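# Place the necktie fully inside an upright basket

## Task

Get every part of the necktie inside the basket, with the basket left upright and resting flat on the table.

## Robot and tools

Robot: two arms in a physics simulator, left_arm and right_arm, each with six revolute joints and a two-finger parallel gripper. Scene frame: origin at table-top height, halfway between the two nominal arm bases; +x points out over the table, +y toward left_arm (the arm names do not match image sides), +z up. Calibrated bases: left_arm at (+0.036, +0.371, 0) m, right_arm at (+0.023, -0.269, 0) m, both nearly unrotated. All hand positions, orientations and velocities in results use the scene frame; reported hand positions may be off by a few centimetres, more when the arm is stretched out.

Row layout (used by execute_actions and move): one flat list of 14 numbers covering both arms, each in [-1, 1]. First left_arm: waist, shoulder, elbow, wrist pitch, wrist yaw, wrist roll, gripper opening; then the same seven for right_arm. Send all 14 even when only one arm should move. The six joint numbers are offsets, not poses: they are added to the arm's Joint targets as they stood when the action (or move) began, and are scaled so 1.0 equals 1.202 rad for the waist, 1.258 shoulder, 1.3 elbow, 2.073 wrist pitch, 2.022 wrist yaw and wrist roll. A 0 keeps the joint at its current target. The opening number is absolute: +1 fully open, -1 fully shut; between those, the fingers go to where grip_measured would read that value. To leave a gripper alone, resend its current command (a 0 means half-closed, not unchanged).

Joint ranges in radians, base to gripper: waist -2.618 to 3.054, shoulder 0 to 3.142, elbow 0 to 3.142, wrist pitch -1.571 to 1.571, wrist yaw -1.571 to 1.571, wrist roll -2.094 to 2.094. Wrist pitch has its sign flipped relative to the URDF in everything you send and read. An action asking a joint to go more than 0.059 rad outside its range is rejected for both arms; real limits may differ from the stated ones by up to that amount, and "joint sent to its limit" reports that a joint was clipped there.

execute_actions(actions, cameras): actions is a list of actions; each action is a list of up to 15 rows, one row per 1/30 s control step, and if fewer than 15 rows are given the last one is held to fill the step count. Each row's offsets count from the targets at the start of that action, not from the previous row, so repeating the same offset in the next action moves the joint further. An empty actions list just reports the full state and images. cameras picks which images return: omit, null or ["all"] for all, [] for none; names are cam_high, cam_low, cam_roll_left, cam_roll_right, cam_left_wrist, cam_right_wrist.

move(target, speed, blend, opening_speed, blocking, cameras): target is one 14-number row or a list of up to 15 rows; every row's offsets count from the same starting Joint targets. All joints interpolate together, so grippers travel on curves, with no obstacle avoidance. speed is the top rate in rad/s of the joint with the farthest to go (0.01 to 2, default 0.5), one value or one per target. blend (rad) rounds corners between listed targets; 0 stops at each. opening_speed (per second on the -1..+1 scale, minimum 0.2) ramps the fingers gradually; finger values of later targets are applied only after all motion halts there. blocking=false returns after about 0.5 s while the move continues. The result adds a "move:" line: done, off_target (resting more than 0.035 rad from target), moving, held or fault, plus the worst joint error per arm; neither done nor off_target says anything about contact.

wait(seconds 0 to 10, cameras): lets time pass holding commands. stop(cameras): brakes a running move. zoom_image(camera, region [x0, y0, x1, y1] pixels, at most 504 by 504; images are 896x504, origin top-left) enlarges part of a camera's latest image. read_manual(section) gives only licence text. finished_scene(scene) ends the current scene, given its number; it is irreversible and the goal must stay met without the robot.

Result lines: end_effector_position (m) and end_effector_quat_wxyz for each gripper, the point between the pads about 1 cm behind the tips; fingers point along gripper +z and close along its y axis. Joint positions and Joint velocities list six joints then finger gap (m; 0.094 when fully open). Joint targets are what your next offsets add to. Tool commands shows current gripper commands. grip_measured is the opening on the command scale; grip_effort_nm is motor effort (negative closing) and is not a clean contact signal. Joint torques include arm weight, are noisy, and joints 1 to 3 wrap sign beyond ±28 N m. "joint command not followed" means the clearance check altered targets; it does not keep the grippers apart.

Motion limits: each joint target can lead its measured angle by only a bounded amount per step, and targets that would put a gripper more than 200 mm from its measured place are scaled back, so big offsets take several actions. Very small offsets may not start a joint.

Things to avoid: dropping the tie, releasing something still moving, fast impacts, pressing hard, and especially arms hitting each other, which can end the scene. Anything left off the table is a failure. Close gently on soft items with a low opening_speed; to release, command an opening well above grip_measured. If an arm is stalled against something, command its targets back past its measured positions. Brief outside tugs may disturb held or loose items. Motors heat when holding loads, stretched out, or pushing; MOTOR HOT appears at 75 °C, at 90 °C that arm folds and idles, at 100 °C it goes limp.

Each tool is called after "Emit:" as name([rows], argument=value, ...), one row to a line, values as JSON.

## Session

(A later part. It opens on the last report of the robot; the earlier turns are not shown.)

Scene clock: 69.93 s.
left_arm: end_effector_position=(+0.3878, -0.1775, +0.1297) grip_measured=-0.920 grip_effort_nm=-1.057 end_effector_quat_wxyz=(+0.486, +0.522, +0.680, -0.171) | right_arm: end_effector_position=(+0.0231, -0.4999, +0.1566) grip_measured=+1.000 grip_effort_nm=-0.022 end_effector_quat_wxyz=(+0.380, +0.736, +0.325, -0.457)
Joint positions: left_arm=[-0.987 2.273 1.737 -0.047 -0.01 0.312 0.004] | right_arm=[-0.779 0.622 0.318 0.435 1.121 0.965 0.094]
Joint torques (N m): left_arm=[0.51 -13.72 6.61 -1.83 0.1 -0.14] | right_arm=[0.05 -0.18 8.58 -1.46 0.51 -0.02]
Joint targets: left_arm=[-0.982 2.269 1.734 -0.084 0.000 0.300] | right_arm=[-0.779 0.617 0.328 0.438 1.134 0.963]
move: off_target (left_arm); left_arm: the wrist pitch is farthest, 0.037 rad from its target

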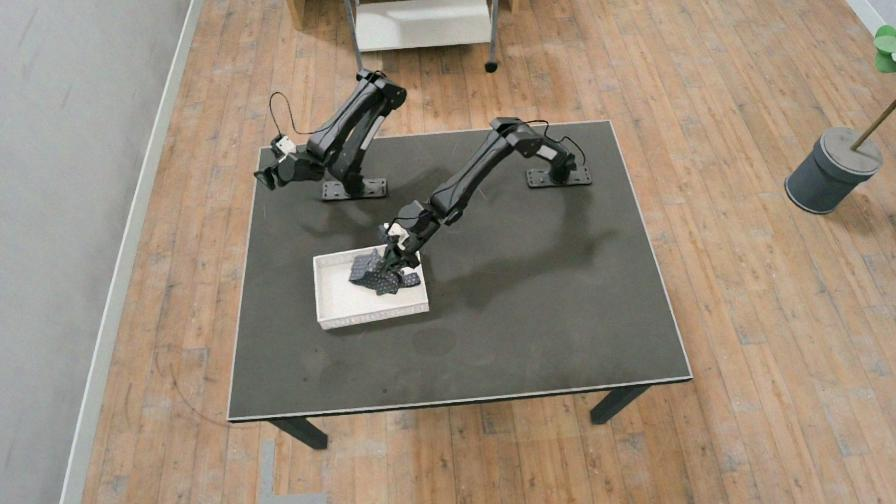

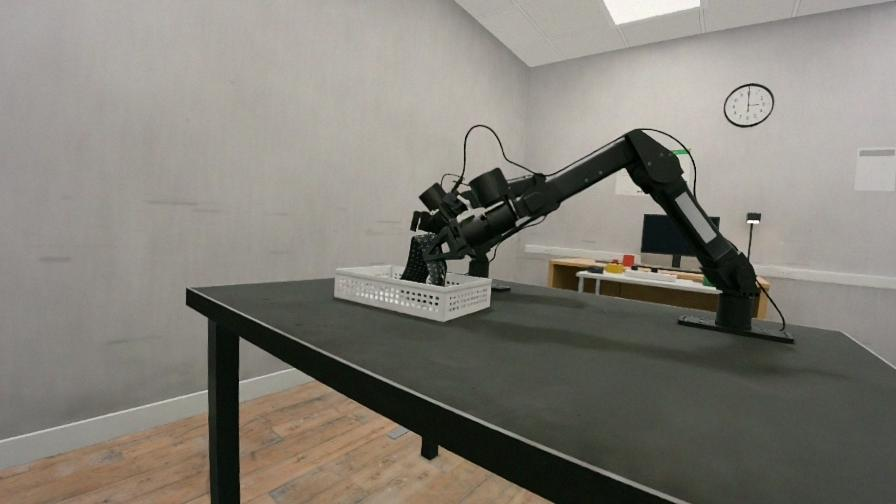

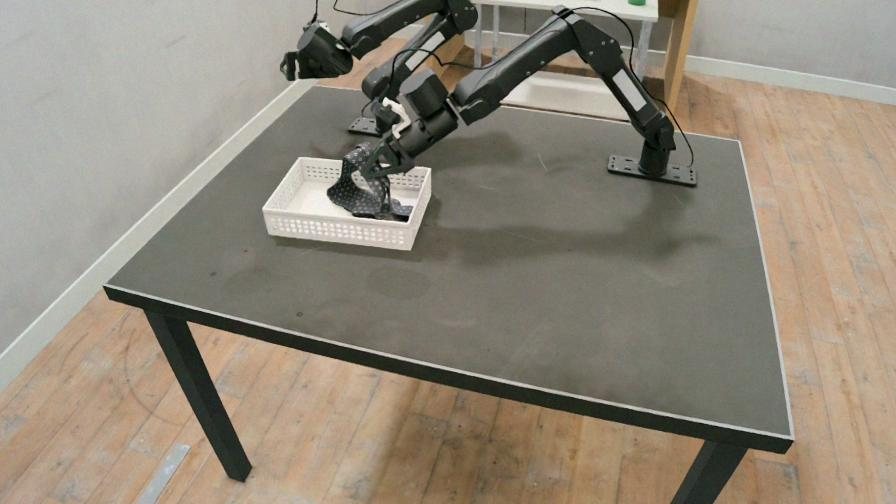

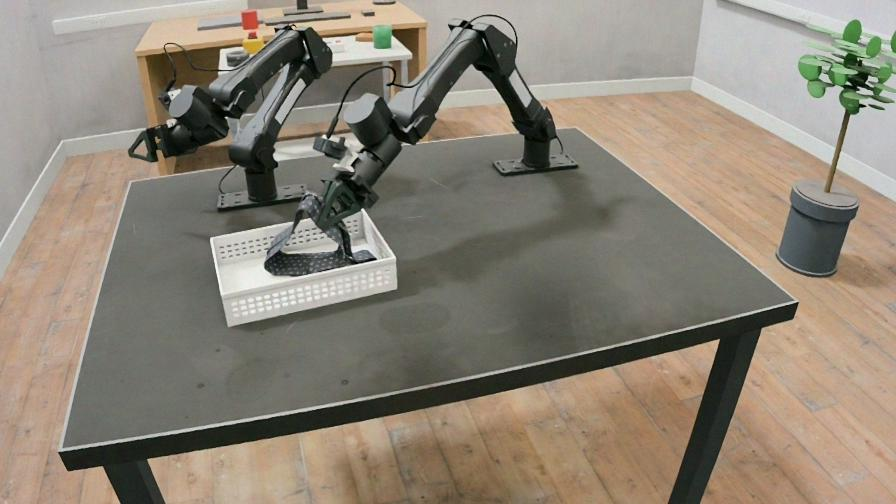

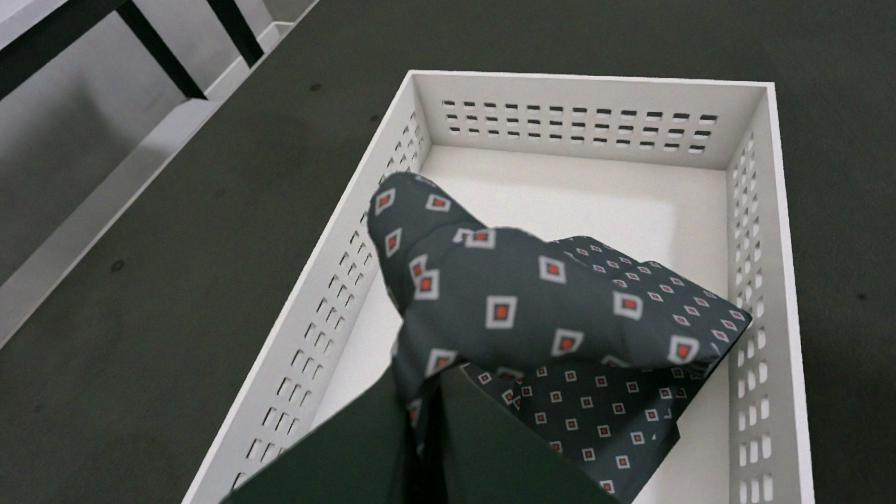

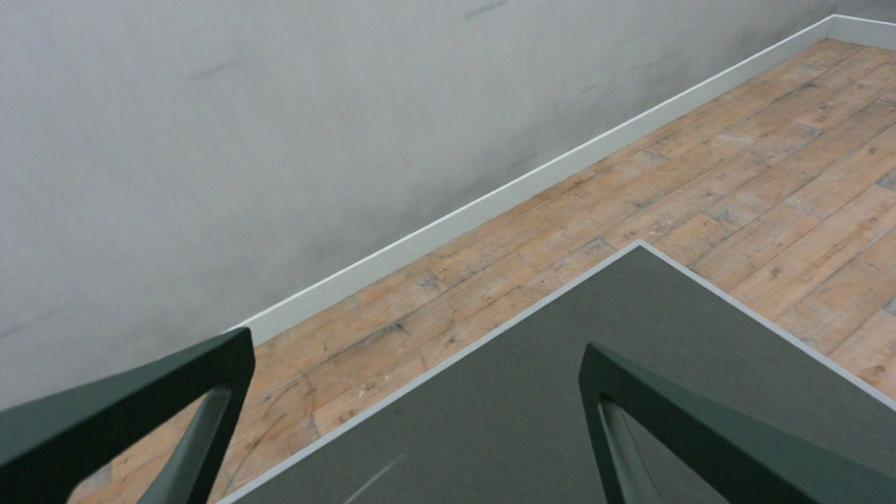

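Emit:
move(target=[0.0175, 0.1481, 0.1284, -0.0098, 0, 0, -1, 0, 0, 0, 0, 0, 0, 1], speed=0.15, cameras=["cam_low", "cam_roll_right", "cam_left_wrist"])

Scene clock: 73.33 s.
left_arm: end_effector_position=(+0.4133, -0.1911, +0.0784) grip_measured=-0.920 grip_effort_nm=-1.057 end_effector_quat_wxyz=(+0.476, +0.519, +0.691, -0.162) | right_arm: end_effector_position=(+0.0231, -0.4999, +0.1566) grip_measured=+1.000 grip_effort_nm=-0.012 end_effector_quat_wxyz=(+0.380, +0.736, +0.325, -0.457)
Joint positions: left_arm=[-0.966 2.45 1.862 -0.071 -0.01 0.312 0.004] | right_arm=[-0.779 0.622 0.318 0.435 1.121 0.965 0.094]
Joint torques (N m): left_arm=[0.53 -13.97 10 -1.78 0.1 -0.14] | right_arm=[-0.03 -0.17 8.57 -1.47 0.53 -0.01]
Joint targets: left_arm=[-0.961 2.455 1.901 -0.104 0.000 0.300] | right_arm=[-0.779 0.617 0.328 0.438 1.134 0.963]
move: off_target (left_arm); left_arm: the elbow is farthest, 0.039 rad from its target
Images, in order: cam_low, cam_roll_right, cam_left_wrist.

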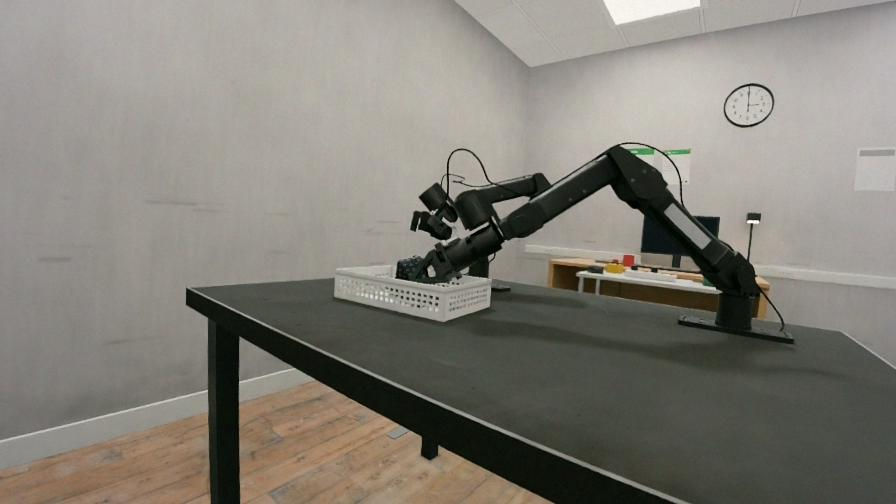

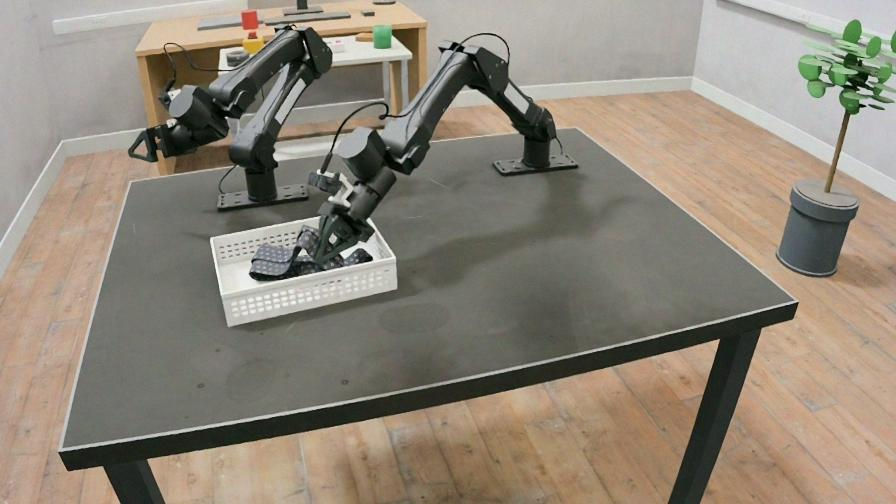

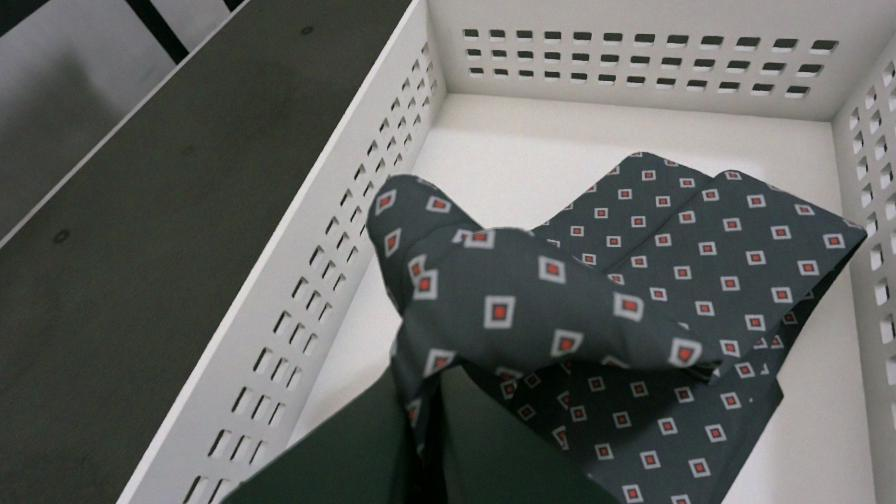

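Emit:
move(target=[0, 0, 0, 0, 0, 0, -0.2, 0, 0, 0, 0, 0, 0, 1], opening_speed=0.8, cameras=["cam_roll_right", "cam_left_wrist"])

Scene clock: 75.23 s.
left_arm: end_effector_position=(+0.4133, -0.1912, +0.0784) grip_measured=-0.203 grip_effort_nm=0.100 end_effector_quat_wxyz=(+0.477, +0.519, +0.691, -0.162) | right_arm: end_effector_position=(+0.0231, -0.4999, +0.1566) grip_measured=+1.000 grip_effort_nm=-0.017 end_effector_quat_wxyz=(+0.380, +0.736, +0.325, -0.457)
Joint positions: left_arm=[-0.966 2.45 1.862 -0.072 -0.01 0.311 0.037] | right_arm=[-0.779 0.622 0.318 0.435 1.121 0.965 0.094]
Joint torques (N m): left_arm=[0.49 -13.98 10 -1.78 0.1 -0.14] | right_arm=[0.01 -0.18 8.53 -1.45 0.51 0.01]
Joint targets: left_arm=[-0.961 2.455 1.901 -0.105 0.000 0.300] | right_arm=[-0.779 0.617 0.328 0.438 1.134 0.963]
move: off_target (left_arm); left_arm: the elbow is farthest, 0.039 rad from its target
Images, in order: cam_roll_right, cam_left_wrist.

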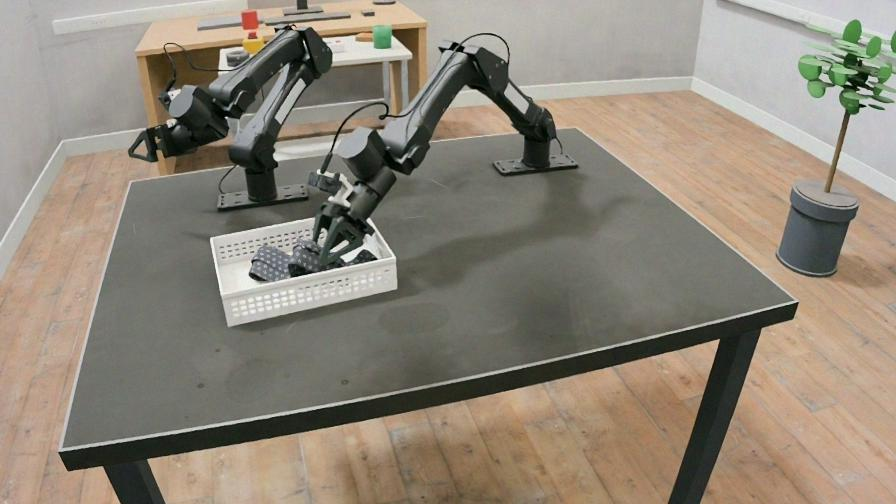

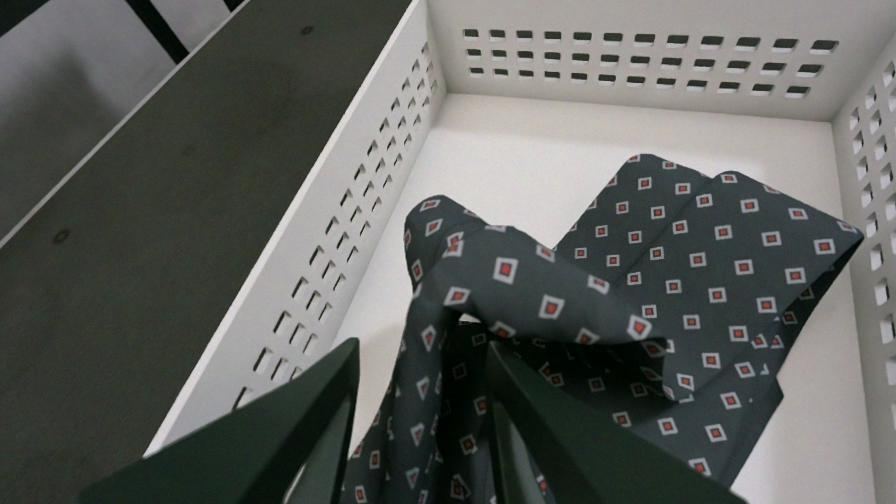

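Emit:
move(target=[-0.0108, -0.3416, -0.1745, 0.0984, 0, 0, -0.2, 0, 0, 0, 0, 0, 0, 1], speed=0.3)

Scene clock: 79.10 s.
left_arm: end_effector_position=(+0.3782, -0.1418, +0.2013) grip_measured=-0.203 grip_effort_nm=0.115 end_effector_quat_wxyz=(+0.492, +0.514, +0.682, -0.168) | right_arm: end_effector_position=(+0.0231, -0.4999, +0.1566) grip_measured=+1.000 grip_effort_nm=-0.017 end_effector_quat_wxyz=(+0.380, +0.736, +0.325, -0.457)
Joint positions: left_arm=[-0.969 2.067 1.686 0.096 -0.01 0.311 0.037] | right_arm=[-0.779 0.622 0.318 0.435 1.121 0.965 0.094]
Joint torques (N m): left_arm=[-0.35 -15.43 6.15 -1.49 0.1 -0.15] | right_arm=[-0.01 -0.16 8.57 -1.46 0.52 0]
Motor temperatures (°C): left_arm=[21 42 33 34 21 24 23] | right_arm=[25 26 31 32 27 24 22]
Heat: left arm: 42 °C; right arm: 32 °C.
Joint targets: left_arm=[-0.974 2.026 1.675 0.099 0.000 0.300] | right_arm=[-0.779 0.617 0.328 0.438 1.134 0.963]
move: off_target (left_arm); left_arm: the shoulder is farthest, 0.041 rad from its target

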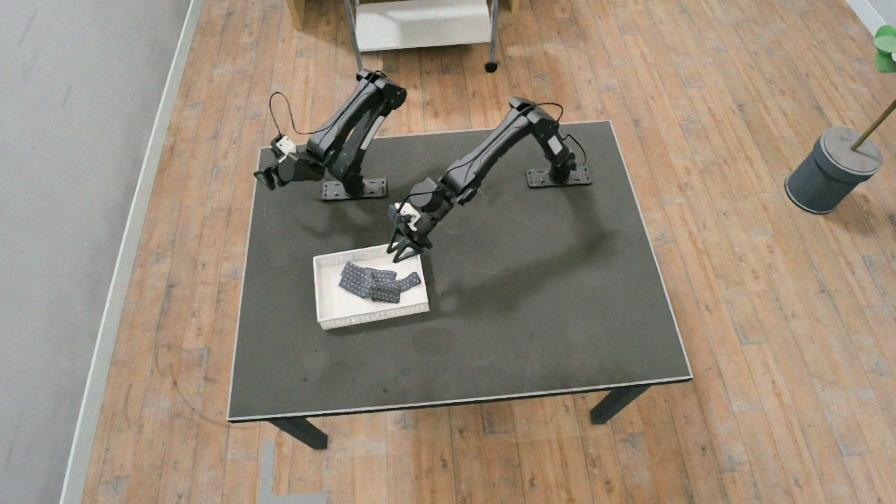

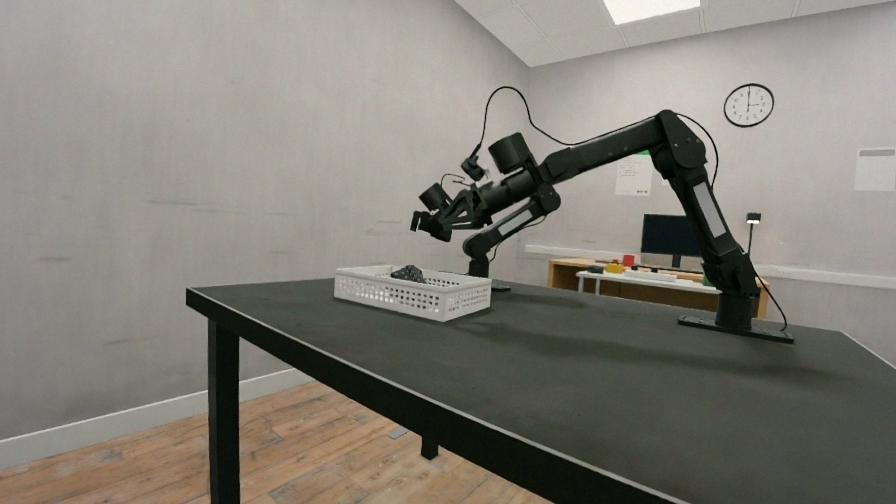

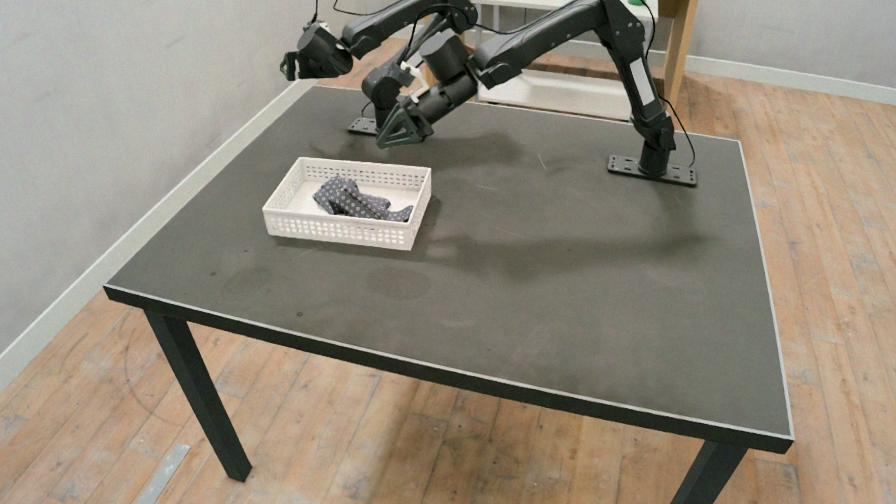

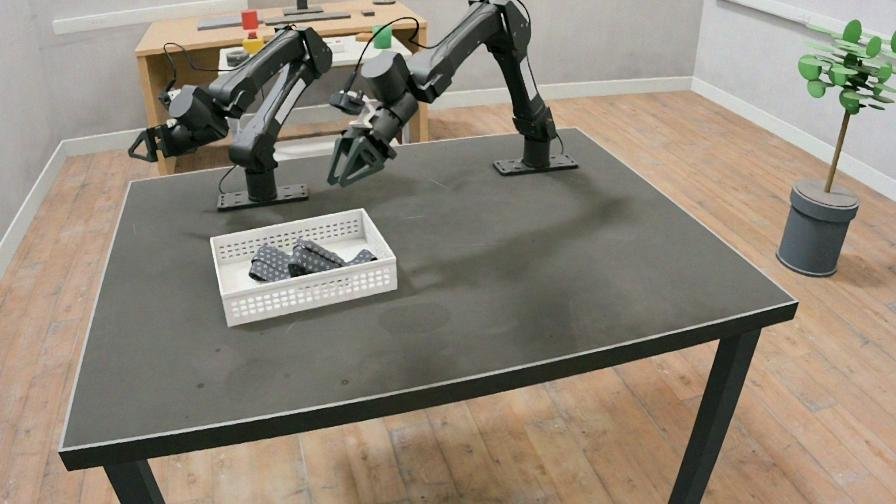

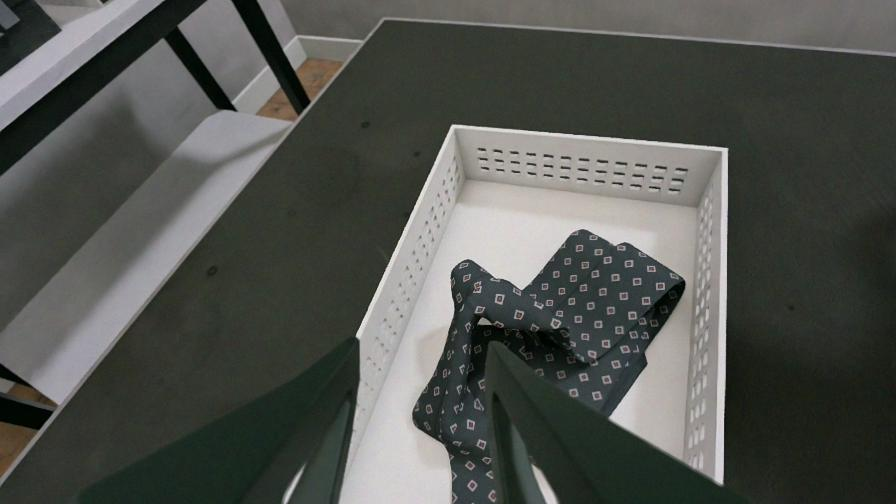

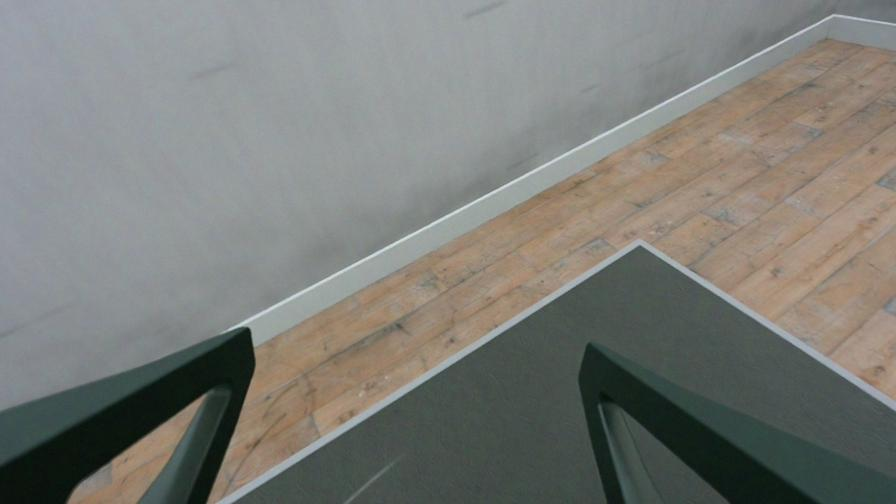

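Emit:
move(target=[0.6439, -0.6566, -0.4423, 0.5552, 0, 0.413, 0.5, 0, 0, 0, 0, 0, 0, 1], speed=0.8, opening_speed=1.0, cameras=["cam_high"])

Scene clock: 83.87 s.
left_arm: end_effector_position=(+0.2645, +0.3210, +0.1575) grip_measured=+0.497 grip_effort_nm=0.110 end_effector_quat_wxyz=(+0.101, +0.620, +0.776, +0.052) | right_arm: end_effector_position=(+0.0231, -0.4999, +0.1566) grip_measured=+1.000 grip_effort_nm=-0.017 end_effector_quat_wxyz=(+0.380, +0.736, +0.325, -0.457)
Joint positions: left_arm=[-0.204 1.214 1.107 1.236 -0.005 1.126 0.07] | right_arm=[-0.779 0.622 0.318 0.435 1.121 0.965 0.094]
Joint torques (N m): left_arm=[0.46 -4.42 5.5 -0.41 0.05 0.07] | right_arm=[0.02 -0.18 8.5 -1.45 0.52 -0.02]
Joint targets: left_arm=[-0.200 1.200 1.100 1.250 0.000 1.135] | right_arm=[-0.779 0.617 0.328 0.438 1.134 0.963]
move: done
Images, in order: cam_high.

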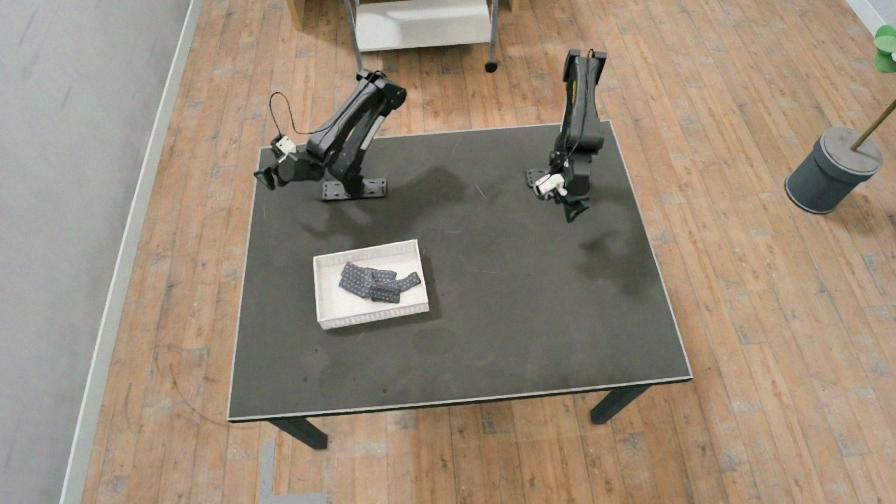

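Emit:
move(target=[0, 0, 0, 0, 0, 0, 0.5, 0.648, 0.4634, 0.9015, 0.3917, -0.5608, -0.476, 0.5], speed=0.8, opening_speed=1.0, cameras=["cam_right_wrist", "cam_high"])

Scene clock: 89.23 s.
left_arm: end_effector_position=(+0.2643, +0.3210, +0.1574) grip_measured=+0.497 grip_effort_nm=0.110 end_effector_quat_wxyz=(+0.101, +0.620, +0.776, +0.052) | right_arm: end_effector_position=(+0.3045, -0.2796, +0.2844) grip_measured=+0.503 grip_effort_nm=-0.149 end_effector_quat_wxyz=(+0.297, +0.020, +0.955, -0.009)
Joint positions: left_arm=[-0.204 1.214 1.107 1.237 -0.005 1.127 0.07] | right_arm=[-0.006 1.19 1.469 1.246 0.012 0.007 0.071]
Joint torques (N m): left_arm=[0.44 -4.42 5.5 -0.38 0.05 0.08] | right_arm=[0.65 -2.54 9.57 -1.44 -0.14 -0.05]
Joint targets: left_arm=[-0.200 1.200 1.100 1.250 0.000 1.135] | right_arm=[0.000 1.200 1.500 1.251 0.000 0.000]
move: done
Images, in order: cam_high, cam_right_wrist.

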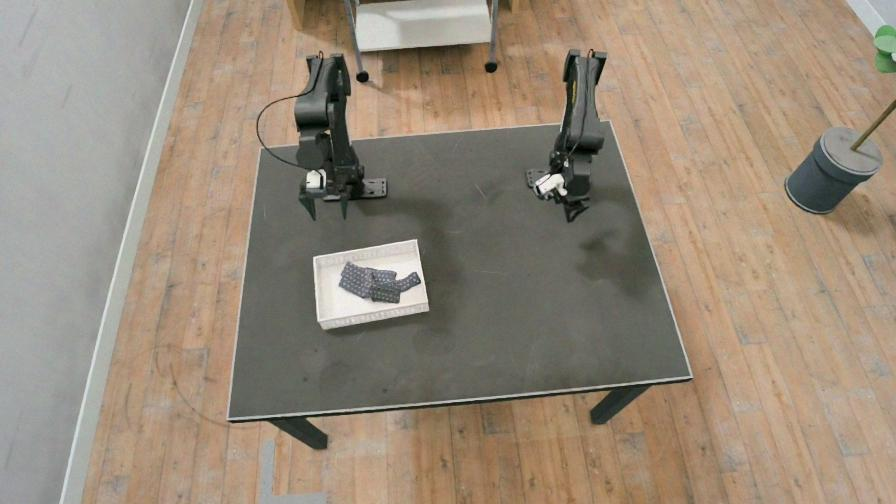

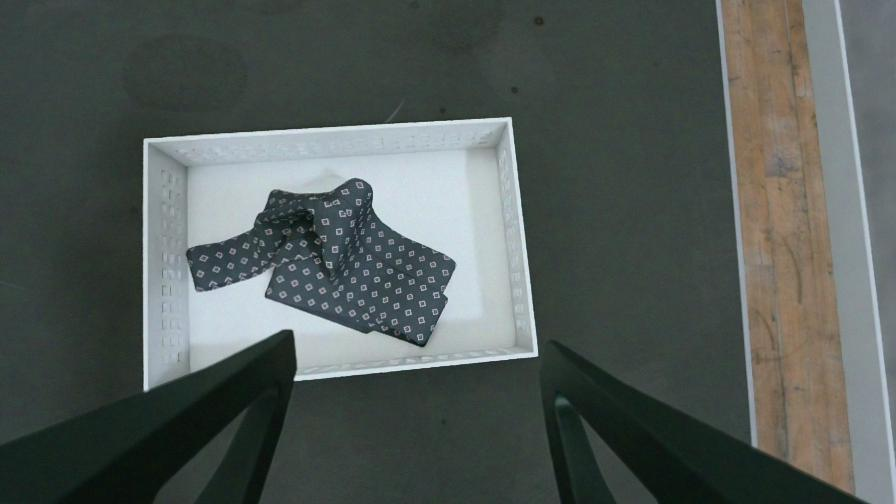

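Emit:
move(target=[0, 0, 0, 0, 0, 0, 0.5, 0.7338, 0.7772, 0.3762, 0.0633, 0, -0.3536, 0.5], speed=0.8, cameras=["cam_right_wrist", "cam_high"])

Scene clock: 98.10 s.
left_arm: end_effector_position=(+0.2643, +0.3210, +0.1574) grip_measured=+0.497 grip_effort_nm=0.100 end_effector_quat_wxyz=(+0.101, +0.620, +0.776, +0.052) | right_arm: end_effector_position=(+0.2951, +0.0472, +0.0977) grip_measured=+0.503 grip_effort_nm=-0.149 end_effector_quat_wxyz=(+0.004, +0.706, -0.708, +0.004)
Joint positions: left_arm=[-0.204 1.214 1.107 1.237 -0.005 1.127 0.07] | right_arm=[0.887 2.164 1.958 1.373 0.006 -0.708 0.071]
Joint torques (N m): left_arm=[0.44 -4.44 5.5 -0.38 0.05 0.08] | right_arm=[-0.53 -11.29 9.43 -0.25 -0.07 -0.07]
Motor temperatures (°C): left_arm=[21 37 33 32 21 24 22] | right_arm=[25 27 33 31 26 23 22]
Heat: left arm: 37 °C; right arm: 33 °C.
Joint targets: left_arm=[-0.200 1.200 1.100 1.250 0.000 1.135] | right_arm=[0.882 2.178 1.989 1.382 0.000 -0.715]
move: done
Images, in order: cam_high, cam_right_wrist.

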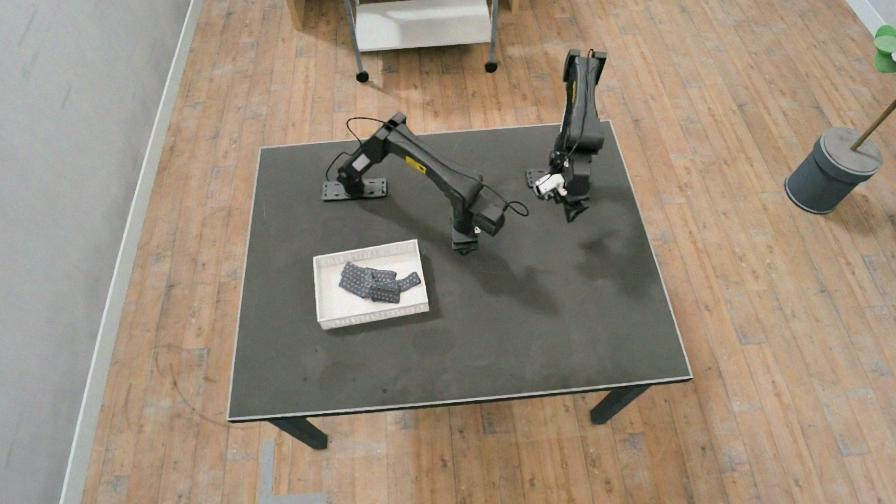

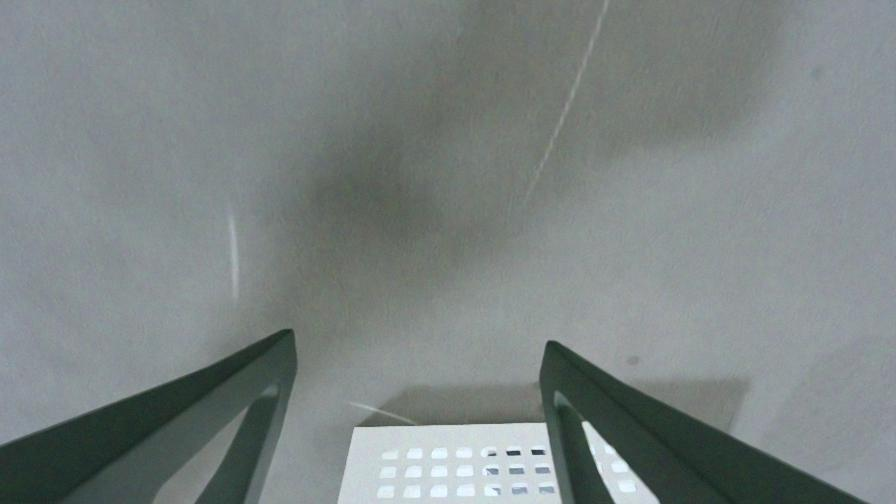

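Emit:
move([
  [0, 0, 0, 0, 0, 0, 0.5, 0, 0.0196, -0.1842, -0.1274, 0, 0, 0.5],
  [0, 0, 0, 0, 0, 0, 0.5, 0, 0.0269, -0.2037, -0.1440, 0, 0, 0.5],
], speed=[0.4, 0.05], cameras=["cam_right_wrist"])

Scene clock: 102.27 s.
left_arm: end_effector_position=(+0.2643, +0.3210, +0.1574) grip_measured=+0.497 grip_effort_nm=0.110 end_effector_quat_wxyz=(+0.101, +0.620, +0.776, +0.052) | right_arm: end_effector_position=(+0.3005, +0.0535, +0.0364) grip_measured=+0.503 grip_effort_nm=-0.149 end_effector_quat_wxyz=(-0.017, +0.707, -0.708, +0.002)
Joint positions: left_arm=[-0.204 1.214 1.107 1.237 -0.005 1.127 0.07] | right_arm=[0.887 2.179 1.737 1.096 0.006 -0.709 0.071]
Joint torques (N m): left_arm=[0.44 -4.4 5.5 -0.38 0.05 0.08] | right_arm=[-0.54 -9.77 5.63 -0.59 -0.08 -0.06]
Joint targets: left_arm=[-0.200 1.200 1.100 1.250 0.000 1.135] | right_arm=[0.882 2.212 1.724 1.083 0.000 -0.714]
move: done
Images, in order: cam_right_wrist.

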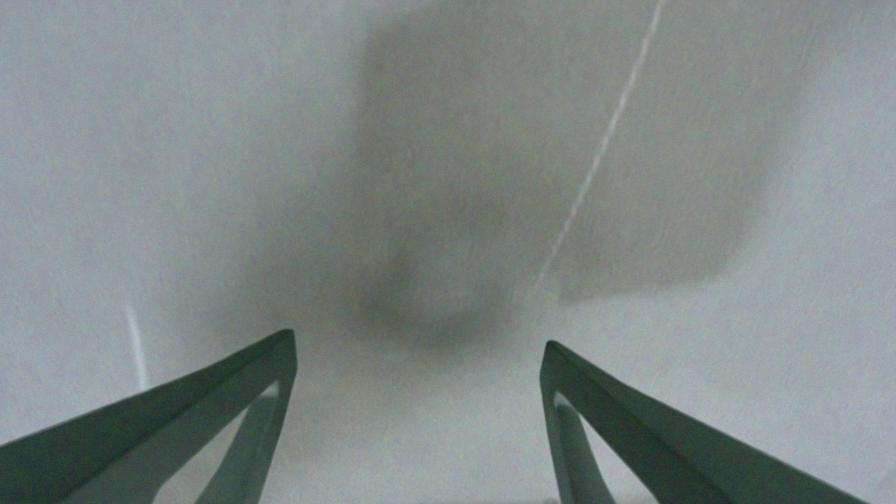

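Emit:
move([
  [0, 0, 0, 0, 0, 0, 0.5, 0, 0.0073, -0.0195, -0.0166, 0, 0, 0.5],
], speed=0.05, cameras=["cam_right_wrist"])

Emit:
zoom_image(camera="cam_right_wrist", region=[200, 250, 650, 504])

Scene clock: 104.43 s.
left_arm: end_effector_position=(+0.2643, +0.3210, +0.1574) grip_measured=+0.497 grip_effort_nm=0.115 end_effector_quat_wxyz=(+0.101, +0.620, +0.776, +0.052) | right_arm: end_effector_position=(+0.3004, +0.0533, +0.0255) grip_measured=+0.503 grip_effort_nm=-0.144 end_effector_quat_wxyz=(-0.015, +0.707, -0.708, +0.002)
Joint positions: left_arm=[-0.204 1.214 1.107 1.237 -0.005 1.127 0.07] | right_arm=[0.887 2.19 1.711 1.061 0.006 -0.709 0.071]
Joint torques (N m): left_arm=[0.44 -4.44 5.49 -0.38 0.05 0.08] | right_arm=[-0.44 -10.04 5.49 -0.58 -0.09 -0.05]
Joint targets: left_arm=[-0.200 1.200 1.100 1.250 0.000 1.135] | right_arm=[0.882 2.221 1.699 1.049 0.000 -0.714]
move: done
Images, in order: cam_right_wrist.

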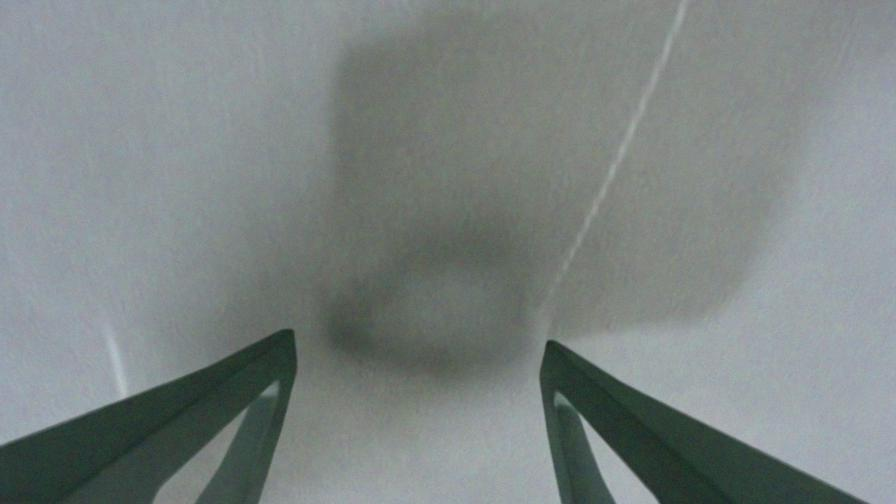

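Scaled by 1.120 from the camera's 896x504 image, which has a finer 1280x720 frame.

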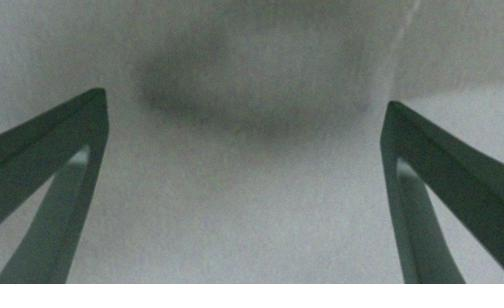

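Emit:
move([
  [0, 0, 0, 0, 0, 0, 0.5, 0, 0.0073, -0.0195, -0.0166, 0, 0, 0.5],
], speed=0.05, cameras=["cam_right_wrist"])

Scene clock: 106.20 s.
left_arm: end_effector_position=(+0.2643, +0.3210, +0.1574) grip_measured=+0.497 grip_effort_nm=0.105 end_effector_quat_wxyz=(+0.101, +0.620, +0.776, +0.052) | right_arm: end_effector_position=(+0.2998, +0.0527, +0.0161) grip_measured=+0.502 grip_effort_nm=-0.144 end_effector_quat_wxyz=(-0.014, +0.707, -0.707, +0.002)
Joint positions: left_arm=[-0.204 1.214 1.107 1.237 -0.005 1.127 0.07] | right_arm=[0.887 2.199 1.687 1.031 0.006 -0.709 0.071]
Joint torques (N m): left_arm=[0.44 -4.45 5.5 -0.38 0.05 0.08] | right_arm=[-0.54 -10.02 5.41 -0.62 -0.08 -0.05]
Joint targets: left_arm=[-0.200 1.200 1.100 1.250 0.000 1.135] | right_arm=[0.882 2.230 1.673 1.014 0.000 -0.714]
move: done
Images, in order: cam_right_wrist.

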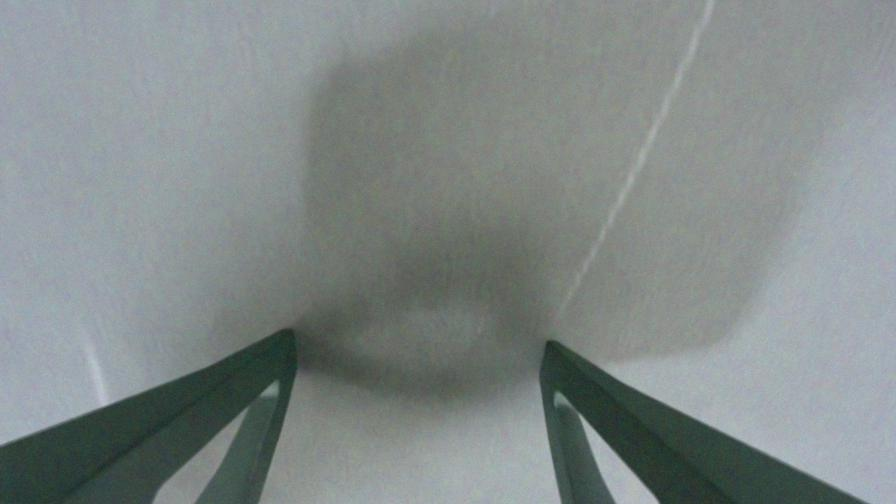

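Emit:
move([
  [0, 0, 0, 0, 0, 0, 0.5, 0, 0.0060, -0.0160, -0.0140, 0, 0, 0.5],
], speed=0.05, cameras=["cam_right_wrist"])

Scene clock: 107.63 s.
left_arm: end_effector_position=(+0.2643, +0.3210, +0.1574) grip_measured=+0.497 grip_effort_nm=0.110 end_effector_quat_wxyz=(+0.101, +0.620, +0.776, +0.052) | right_arm: end_effector_position=(+0.2996, +0.0524, +0.0149) grip_measured=+0.502 grip_effort_nm=-0.144 end_effector_quat_wxyz=(-0.014, +0.707, -0.707, +0.002)
Joint positions: left_arm=[-0.204 1.214 1.107 1.237 -0.005 1.127 0.07] | right_arm=[0.887 2.199 1.682 1.026 0.006 -0.71 0.071]
Joint torques (N m): left_arm=[0.44 -4.45 5.49 -0.38 0.05 0.08] | right_arm=[-0.47 -9.39 3.97 -0.88 -0.08 -0.05]
Joint targets: left_arm=[-0.200 1.200 1.100 1.250 0.000 1.135] | right_arm=[0.882 2.238 1.652 0.985 0.000 -0.714]
move: off_target (right_arm); right_arm: the wrist pitch is farthest, 0.041 rad from its target
Images, in order: cam_right_wrist.

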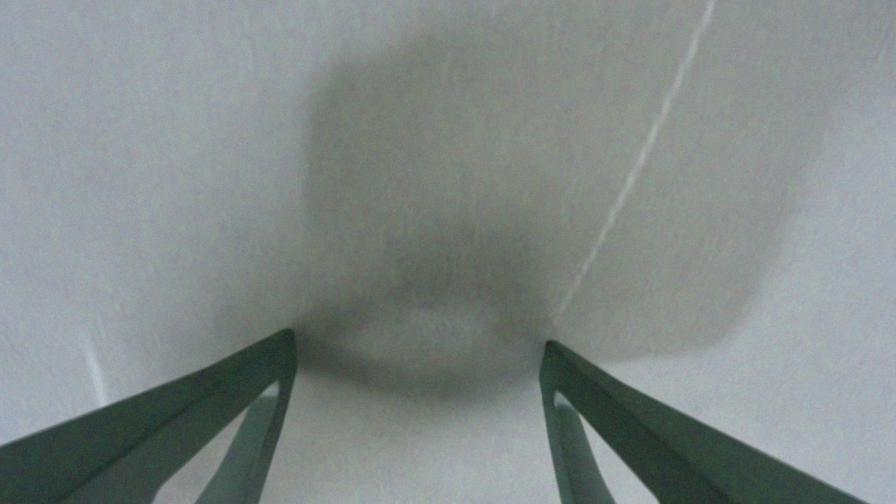

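Emit:
move([
  [0, 0, 0, 0, 0, 0, 0.5, 0, -0.02, 0.15, 0.15, 0, 0, 0.5],
], speed=0.5, cameras=["cam_high"])

Emit:
finished_scene(scene=1)

Scene clock: 109.93 s.
left_arm: end_effector_position=(+0.2643, +0.3210, +0.1574) grip_measured=+0.497 grip_effort_nm=0.105 end_effector_quat_wxyz=(+0.101, +0.620, +0.776, +0.052) | right_arm: end_effector_position=(+0.2844, +0.0347, +0.0500) grip_measured=+0.502 grip_effort_nm=-0.139 end_effector_quat_wxyz=(+0.047, +0.707, -0.706, +0.007)
Joint positions: left_arm=[-0.204 1.214 1.107 1.237 -0.005 1.127 0.07] | right_arm=[0.887 2.199 1.82 1.287 0.006 -0.711 0.071]
Joint torques (N m): left_arm=[0.44 -4.44 5.52 -0.39 0.05 0.08] | right_arm=[-0.54 -11.43 8.91 -0.06 -0.08 -0.04]
Joint targets: left_arm=[-0.200 1.200 1.100 1.250 0.000 1.135] | right_arm=[0.882 2.212 1.848 1.297 0.000 -0.715]
move: done
Images, in order: cam_high.

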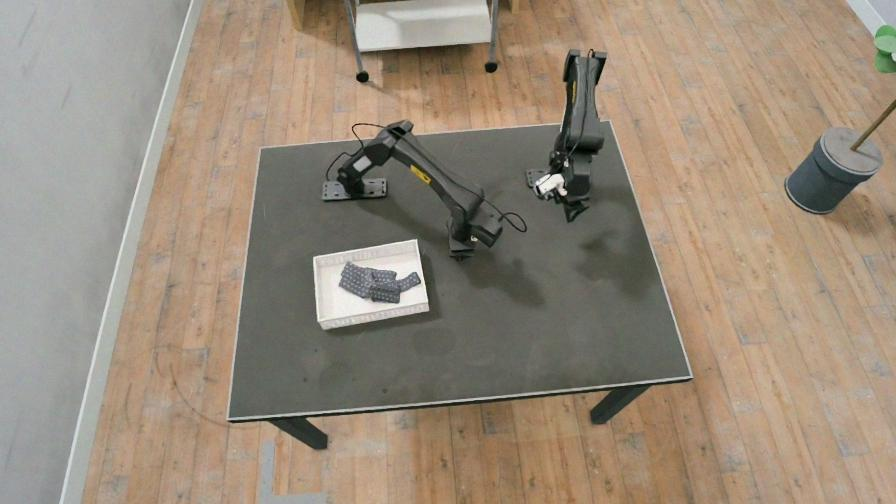

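The scene is finished: the task was done.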